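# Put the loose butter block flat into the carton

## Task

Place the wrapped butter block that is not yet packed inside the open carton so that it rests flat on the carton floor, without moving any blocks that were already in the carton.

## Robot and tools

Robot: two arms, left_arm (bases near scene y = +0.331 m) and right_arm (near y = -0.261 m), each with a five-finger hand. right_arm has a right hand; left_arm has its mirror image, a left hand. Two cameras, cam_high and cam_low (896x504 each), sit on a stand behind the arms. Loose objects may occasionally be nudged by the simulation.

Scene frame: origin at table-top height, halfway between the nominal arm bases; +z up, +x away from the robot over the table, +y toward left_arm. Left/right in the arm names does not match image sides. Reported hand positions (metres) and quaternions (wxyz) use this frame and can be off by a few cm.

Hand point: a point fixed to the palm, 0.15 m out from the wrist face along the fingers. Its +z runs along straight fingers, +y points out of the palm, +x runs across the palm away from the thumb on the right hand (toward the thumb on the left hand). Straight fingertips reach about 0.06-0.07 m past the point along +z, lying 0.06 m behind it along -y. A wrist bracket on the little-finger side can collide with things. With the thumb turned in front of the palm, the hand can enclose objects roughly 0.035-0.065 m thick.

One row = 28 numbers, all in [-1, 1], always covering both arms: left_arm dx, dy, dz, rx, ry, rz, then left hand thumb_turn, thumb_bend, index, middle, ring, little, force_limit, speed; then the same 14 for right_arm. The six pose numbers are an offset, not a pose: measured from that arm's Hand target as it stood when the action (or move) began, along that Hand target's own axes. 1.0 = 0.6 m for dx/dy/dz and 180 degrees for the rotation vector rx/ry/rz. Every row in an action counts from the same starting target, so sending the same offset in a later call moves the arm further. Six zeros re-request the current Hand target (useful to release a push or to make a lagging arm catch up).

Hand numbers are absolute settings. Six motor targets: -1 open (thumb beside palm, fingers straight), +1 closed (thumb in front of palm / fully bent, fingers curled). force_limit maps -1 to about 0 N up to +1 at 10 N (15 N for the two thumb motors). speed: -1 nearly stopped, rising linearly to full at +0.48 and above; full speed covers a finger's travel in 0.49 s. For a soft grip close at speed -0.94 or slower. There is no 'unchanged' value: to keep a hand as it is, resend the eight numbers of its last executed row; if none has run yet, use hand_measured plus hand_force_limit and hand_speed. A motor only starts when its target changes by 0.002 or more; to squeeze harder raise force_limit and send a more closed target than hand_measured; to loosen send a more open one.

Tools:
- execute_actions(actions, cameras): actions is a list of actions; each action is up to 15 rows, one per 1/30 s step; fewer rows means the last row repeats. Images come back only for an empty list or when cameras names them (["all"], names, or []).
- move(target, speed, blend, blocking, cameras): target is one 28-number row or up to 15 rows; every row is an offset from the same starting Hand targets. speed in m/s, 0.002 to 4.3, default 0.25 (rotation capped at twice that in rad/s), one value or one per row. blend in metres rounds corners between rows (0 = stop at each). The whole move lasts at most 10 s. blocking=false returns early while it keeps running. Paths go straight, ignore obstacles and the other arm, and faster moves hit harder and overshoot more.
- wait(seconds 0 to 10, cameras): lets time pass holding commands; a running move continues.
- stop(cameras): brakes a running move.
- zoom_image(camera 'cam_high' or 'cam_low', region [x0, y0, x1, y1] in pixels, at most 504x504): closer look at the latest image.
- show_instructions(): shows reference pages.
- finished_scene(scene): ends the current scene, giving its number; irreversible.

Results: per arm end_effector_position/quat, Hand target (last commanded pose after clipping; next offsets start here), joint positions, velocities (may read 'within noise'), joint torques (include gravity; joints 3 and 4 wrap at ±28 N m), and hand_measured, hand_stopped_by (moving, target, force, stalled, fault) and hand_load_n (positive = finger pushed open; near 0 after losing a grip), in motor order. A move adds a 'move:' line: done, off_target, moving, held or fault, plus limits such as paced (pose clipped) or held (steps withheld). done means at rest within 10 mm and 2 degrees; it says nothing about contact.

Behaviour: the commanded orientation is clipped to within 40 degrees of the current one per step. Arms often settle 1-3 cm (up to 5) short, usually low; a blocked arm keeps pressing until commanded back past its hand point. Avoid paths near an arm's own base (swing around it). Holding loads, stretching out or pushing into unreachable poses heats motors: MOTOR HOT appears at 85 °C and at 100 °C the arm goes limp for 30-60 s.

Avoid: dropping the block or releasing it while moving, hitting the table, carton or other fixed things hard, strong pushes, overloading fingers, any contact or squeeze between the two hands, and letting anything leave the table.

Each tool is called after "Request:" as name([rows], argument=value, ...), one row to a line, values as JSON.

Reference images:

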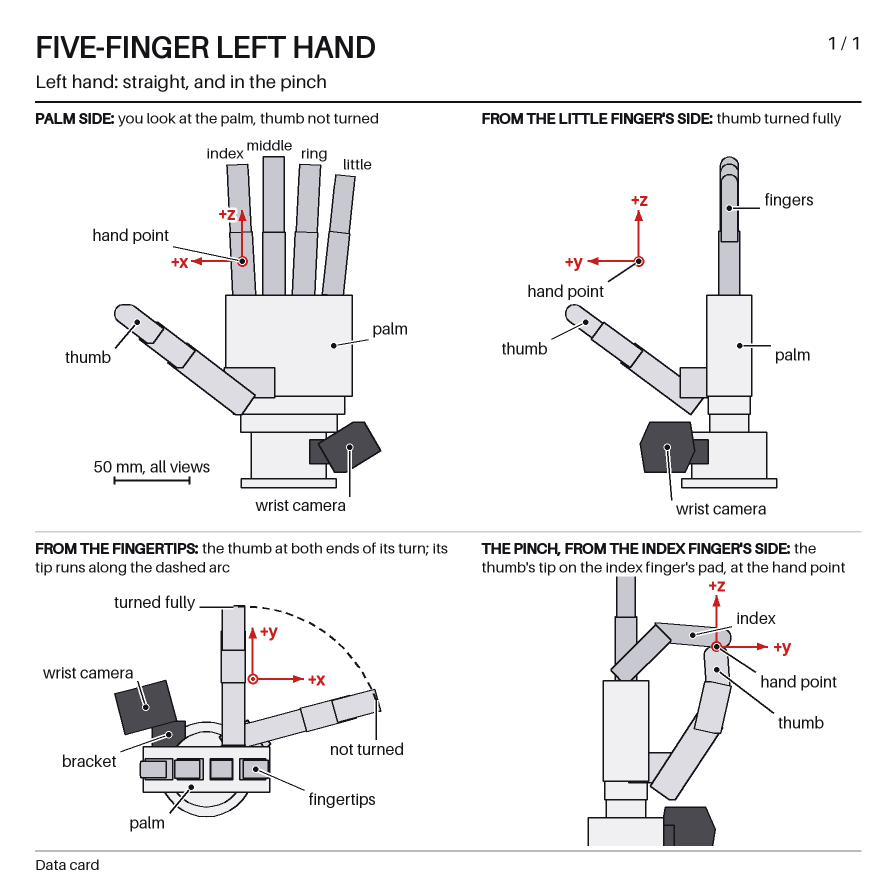

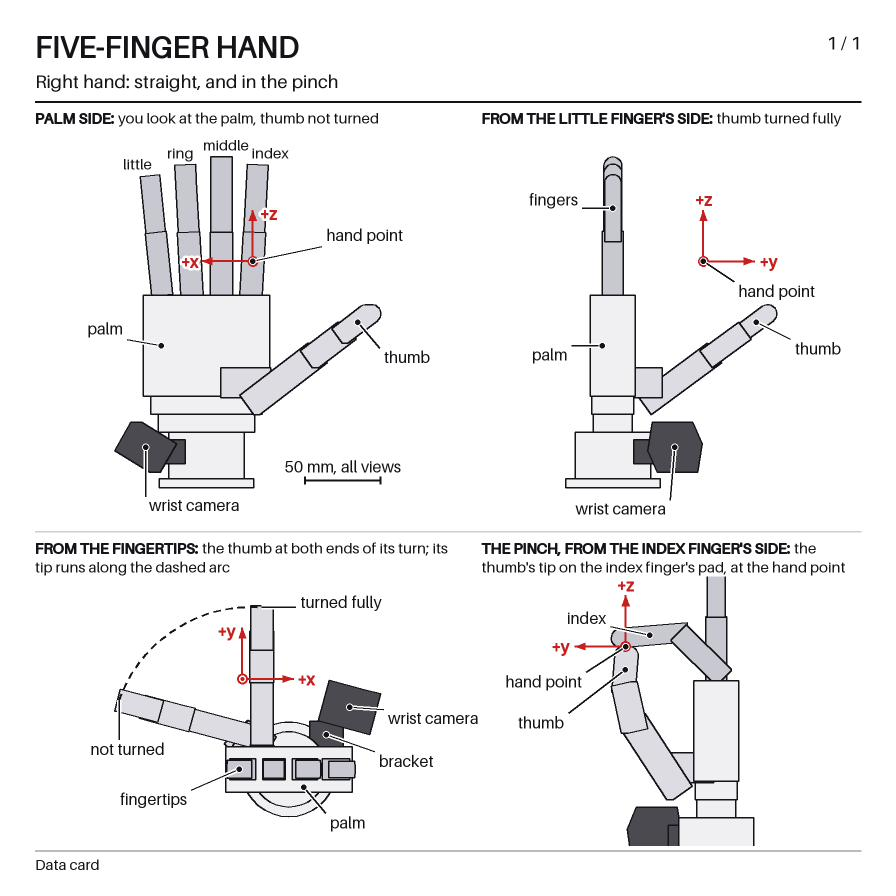

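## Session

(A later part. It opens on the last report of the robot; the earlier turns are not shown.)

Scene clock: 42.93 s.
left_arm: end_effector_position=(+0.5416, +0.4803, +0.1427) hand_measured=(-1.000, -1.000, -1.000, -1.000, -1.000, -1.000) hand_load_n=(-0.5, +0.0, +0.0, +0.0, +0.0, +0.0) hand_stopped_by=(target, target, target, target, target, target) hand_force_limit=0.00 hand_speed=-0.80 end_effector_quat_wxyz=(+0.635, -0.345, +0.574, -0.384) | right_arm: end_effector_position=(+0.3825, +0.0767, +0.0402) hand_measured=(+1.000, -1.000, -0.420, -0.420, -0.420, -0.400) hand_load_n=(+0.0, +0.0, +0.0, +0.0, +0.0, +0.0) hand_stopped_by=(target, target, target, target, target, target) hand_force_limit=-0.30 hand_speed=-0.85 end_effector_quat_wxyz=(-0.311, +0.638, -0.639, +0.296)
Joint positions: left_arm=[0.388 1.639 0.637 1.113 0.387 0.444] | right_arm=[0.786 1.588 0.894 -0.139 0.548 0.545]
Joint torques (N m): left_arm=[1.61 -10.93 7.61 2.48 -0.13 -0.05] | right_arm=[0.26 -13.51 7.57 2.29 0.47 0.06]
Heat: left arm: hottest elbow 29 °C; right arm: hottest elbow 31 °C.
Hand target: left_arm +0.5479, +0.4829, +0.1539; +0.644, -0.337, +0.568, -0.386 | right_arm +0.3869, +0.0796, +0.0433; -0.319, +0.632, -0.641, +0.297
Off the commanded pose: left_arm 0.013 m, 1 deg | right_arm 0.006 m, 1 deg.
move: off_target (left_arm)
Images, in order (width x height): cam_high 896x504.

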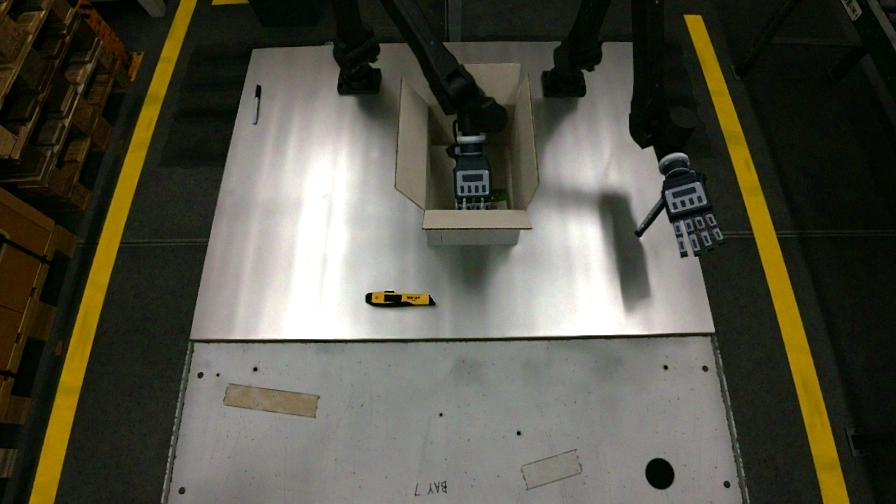

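Request:
move([
  [0,0,0,0,0,0,-1,-1,-1,-1,-1,-1,0,-0.8, -0.0034,-0.0784,-0.062,0,0,0,1,-1,-0.45,-0.45,-0.45,-0.43,-0.3,-0.85],
  [0,0,0,0,0,0,-1,-1,-1,-1,-1,-1,0,-0.8, -0.0168,-0.3817,-0.3233,0,0,0,1,-1,-0.45,-0.45,-0.45,-0.43,-0.3,-0.85],
], speed=[0.08,0.25], blend=[0.02,0], cameras=["all"])

Request:
zoom_image(camera="cam_high", region=[380, 40, 560, 260])

Scene clock: 45.80 s.
left_arm: end_effector_position=(+0.5416, +0.4803, +0.1427) hand_measured=(-1.000, -1.000, -1.000, -1.000, -1.000, -1.000) hand_load_n=(+0.0, +0.0, +0.0, +0.0, +0.0, +0.0) hand_stopped_by=(target, target, target, target, target, target) hand_force_limit=0.00 hand_speed=-0.80 end_effector_quat_wxyz=(+0.635, -0.345, +0.574, -0.384) | right_arm: end_effector_position=(+0.3746, +0.0723, +0.3286) hand_measured=(+1.000, -1.000, -0.450, -0.450, -0.450, -0.430) hand_load_n=(+0.0, +0.0, +0.0, +0.0, -0.5, +0.0) hand_stopped_by=(target, target, target, target, target, target) hand_force_limit=-0.30 hand_speed=-0.85 end_effector_quat_wxyz=(-0.308, +0.638, -0.639, +0.299)
Joint positions: left_arm=[0.388 1.639 0.637 1.113 0.387 0.444] | right_arm=[0.794 1.343 1.443 -0.939 0.559 0.55]
Joint torques (N m): left_arm=[1.79 -11.16 7.61 2.19 -0.09 -0.03] | right_arm=[0.97 -11.4 12.15 1.18 0.46 0.14]
Heat: left arm: hottest elbow 29 °C; right arm: hottest elbow 31 °C.
Hand target: left_arm +0.5479, +0.4829, +0.1539; +0.644, -0.337, +0.568, -0.386 | right_arm +0.3767, +0.0796, +0.3434; -0.319, +0.632, -0.640, +0.297
Off the commanded pose: left_arm 0.013 m, 1 deg | right_arm 0.017 m, 1 deg.
move: off_target (left_arm, right_arm)

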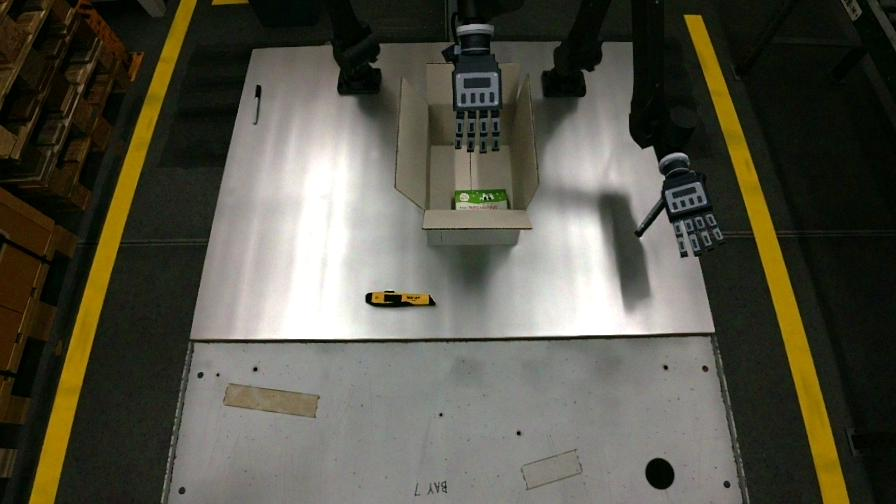

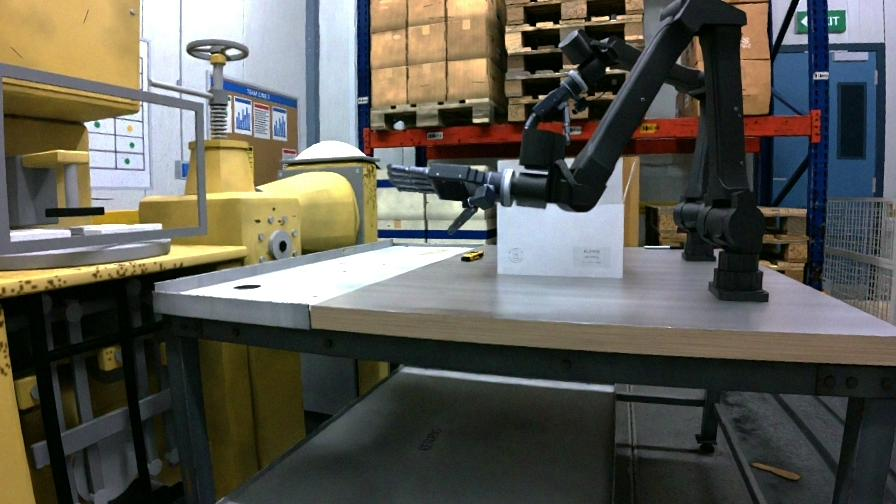

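Scaled by 2.291 from the camera's 896x504 image, which has a finer 1280x720 frame.

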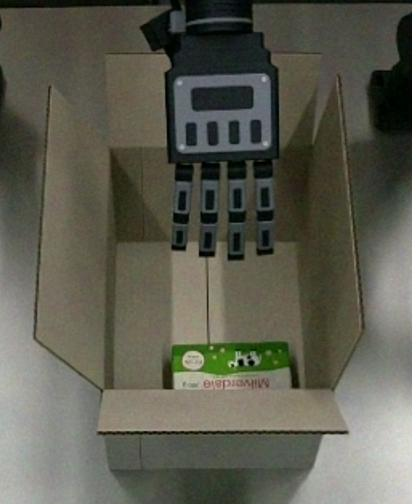

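Request:
finished_scene(scene=3)

The scene is finished: the task was done.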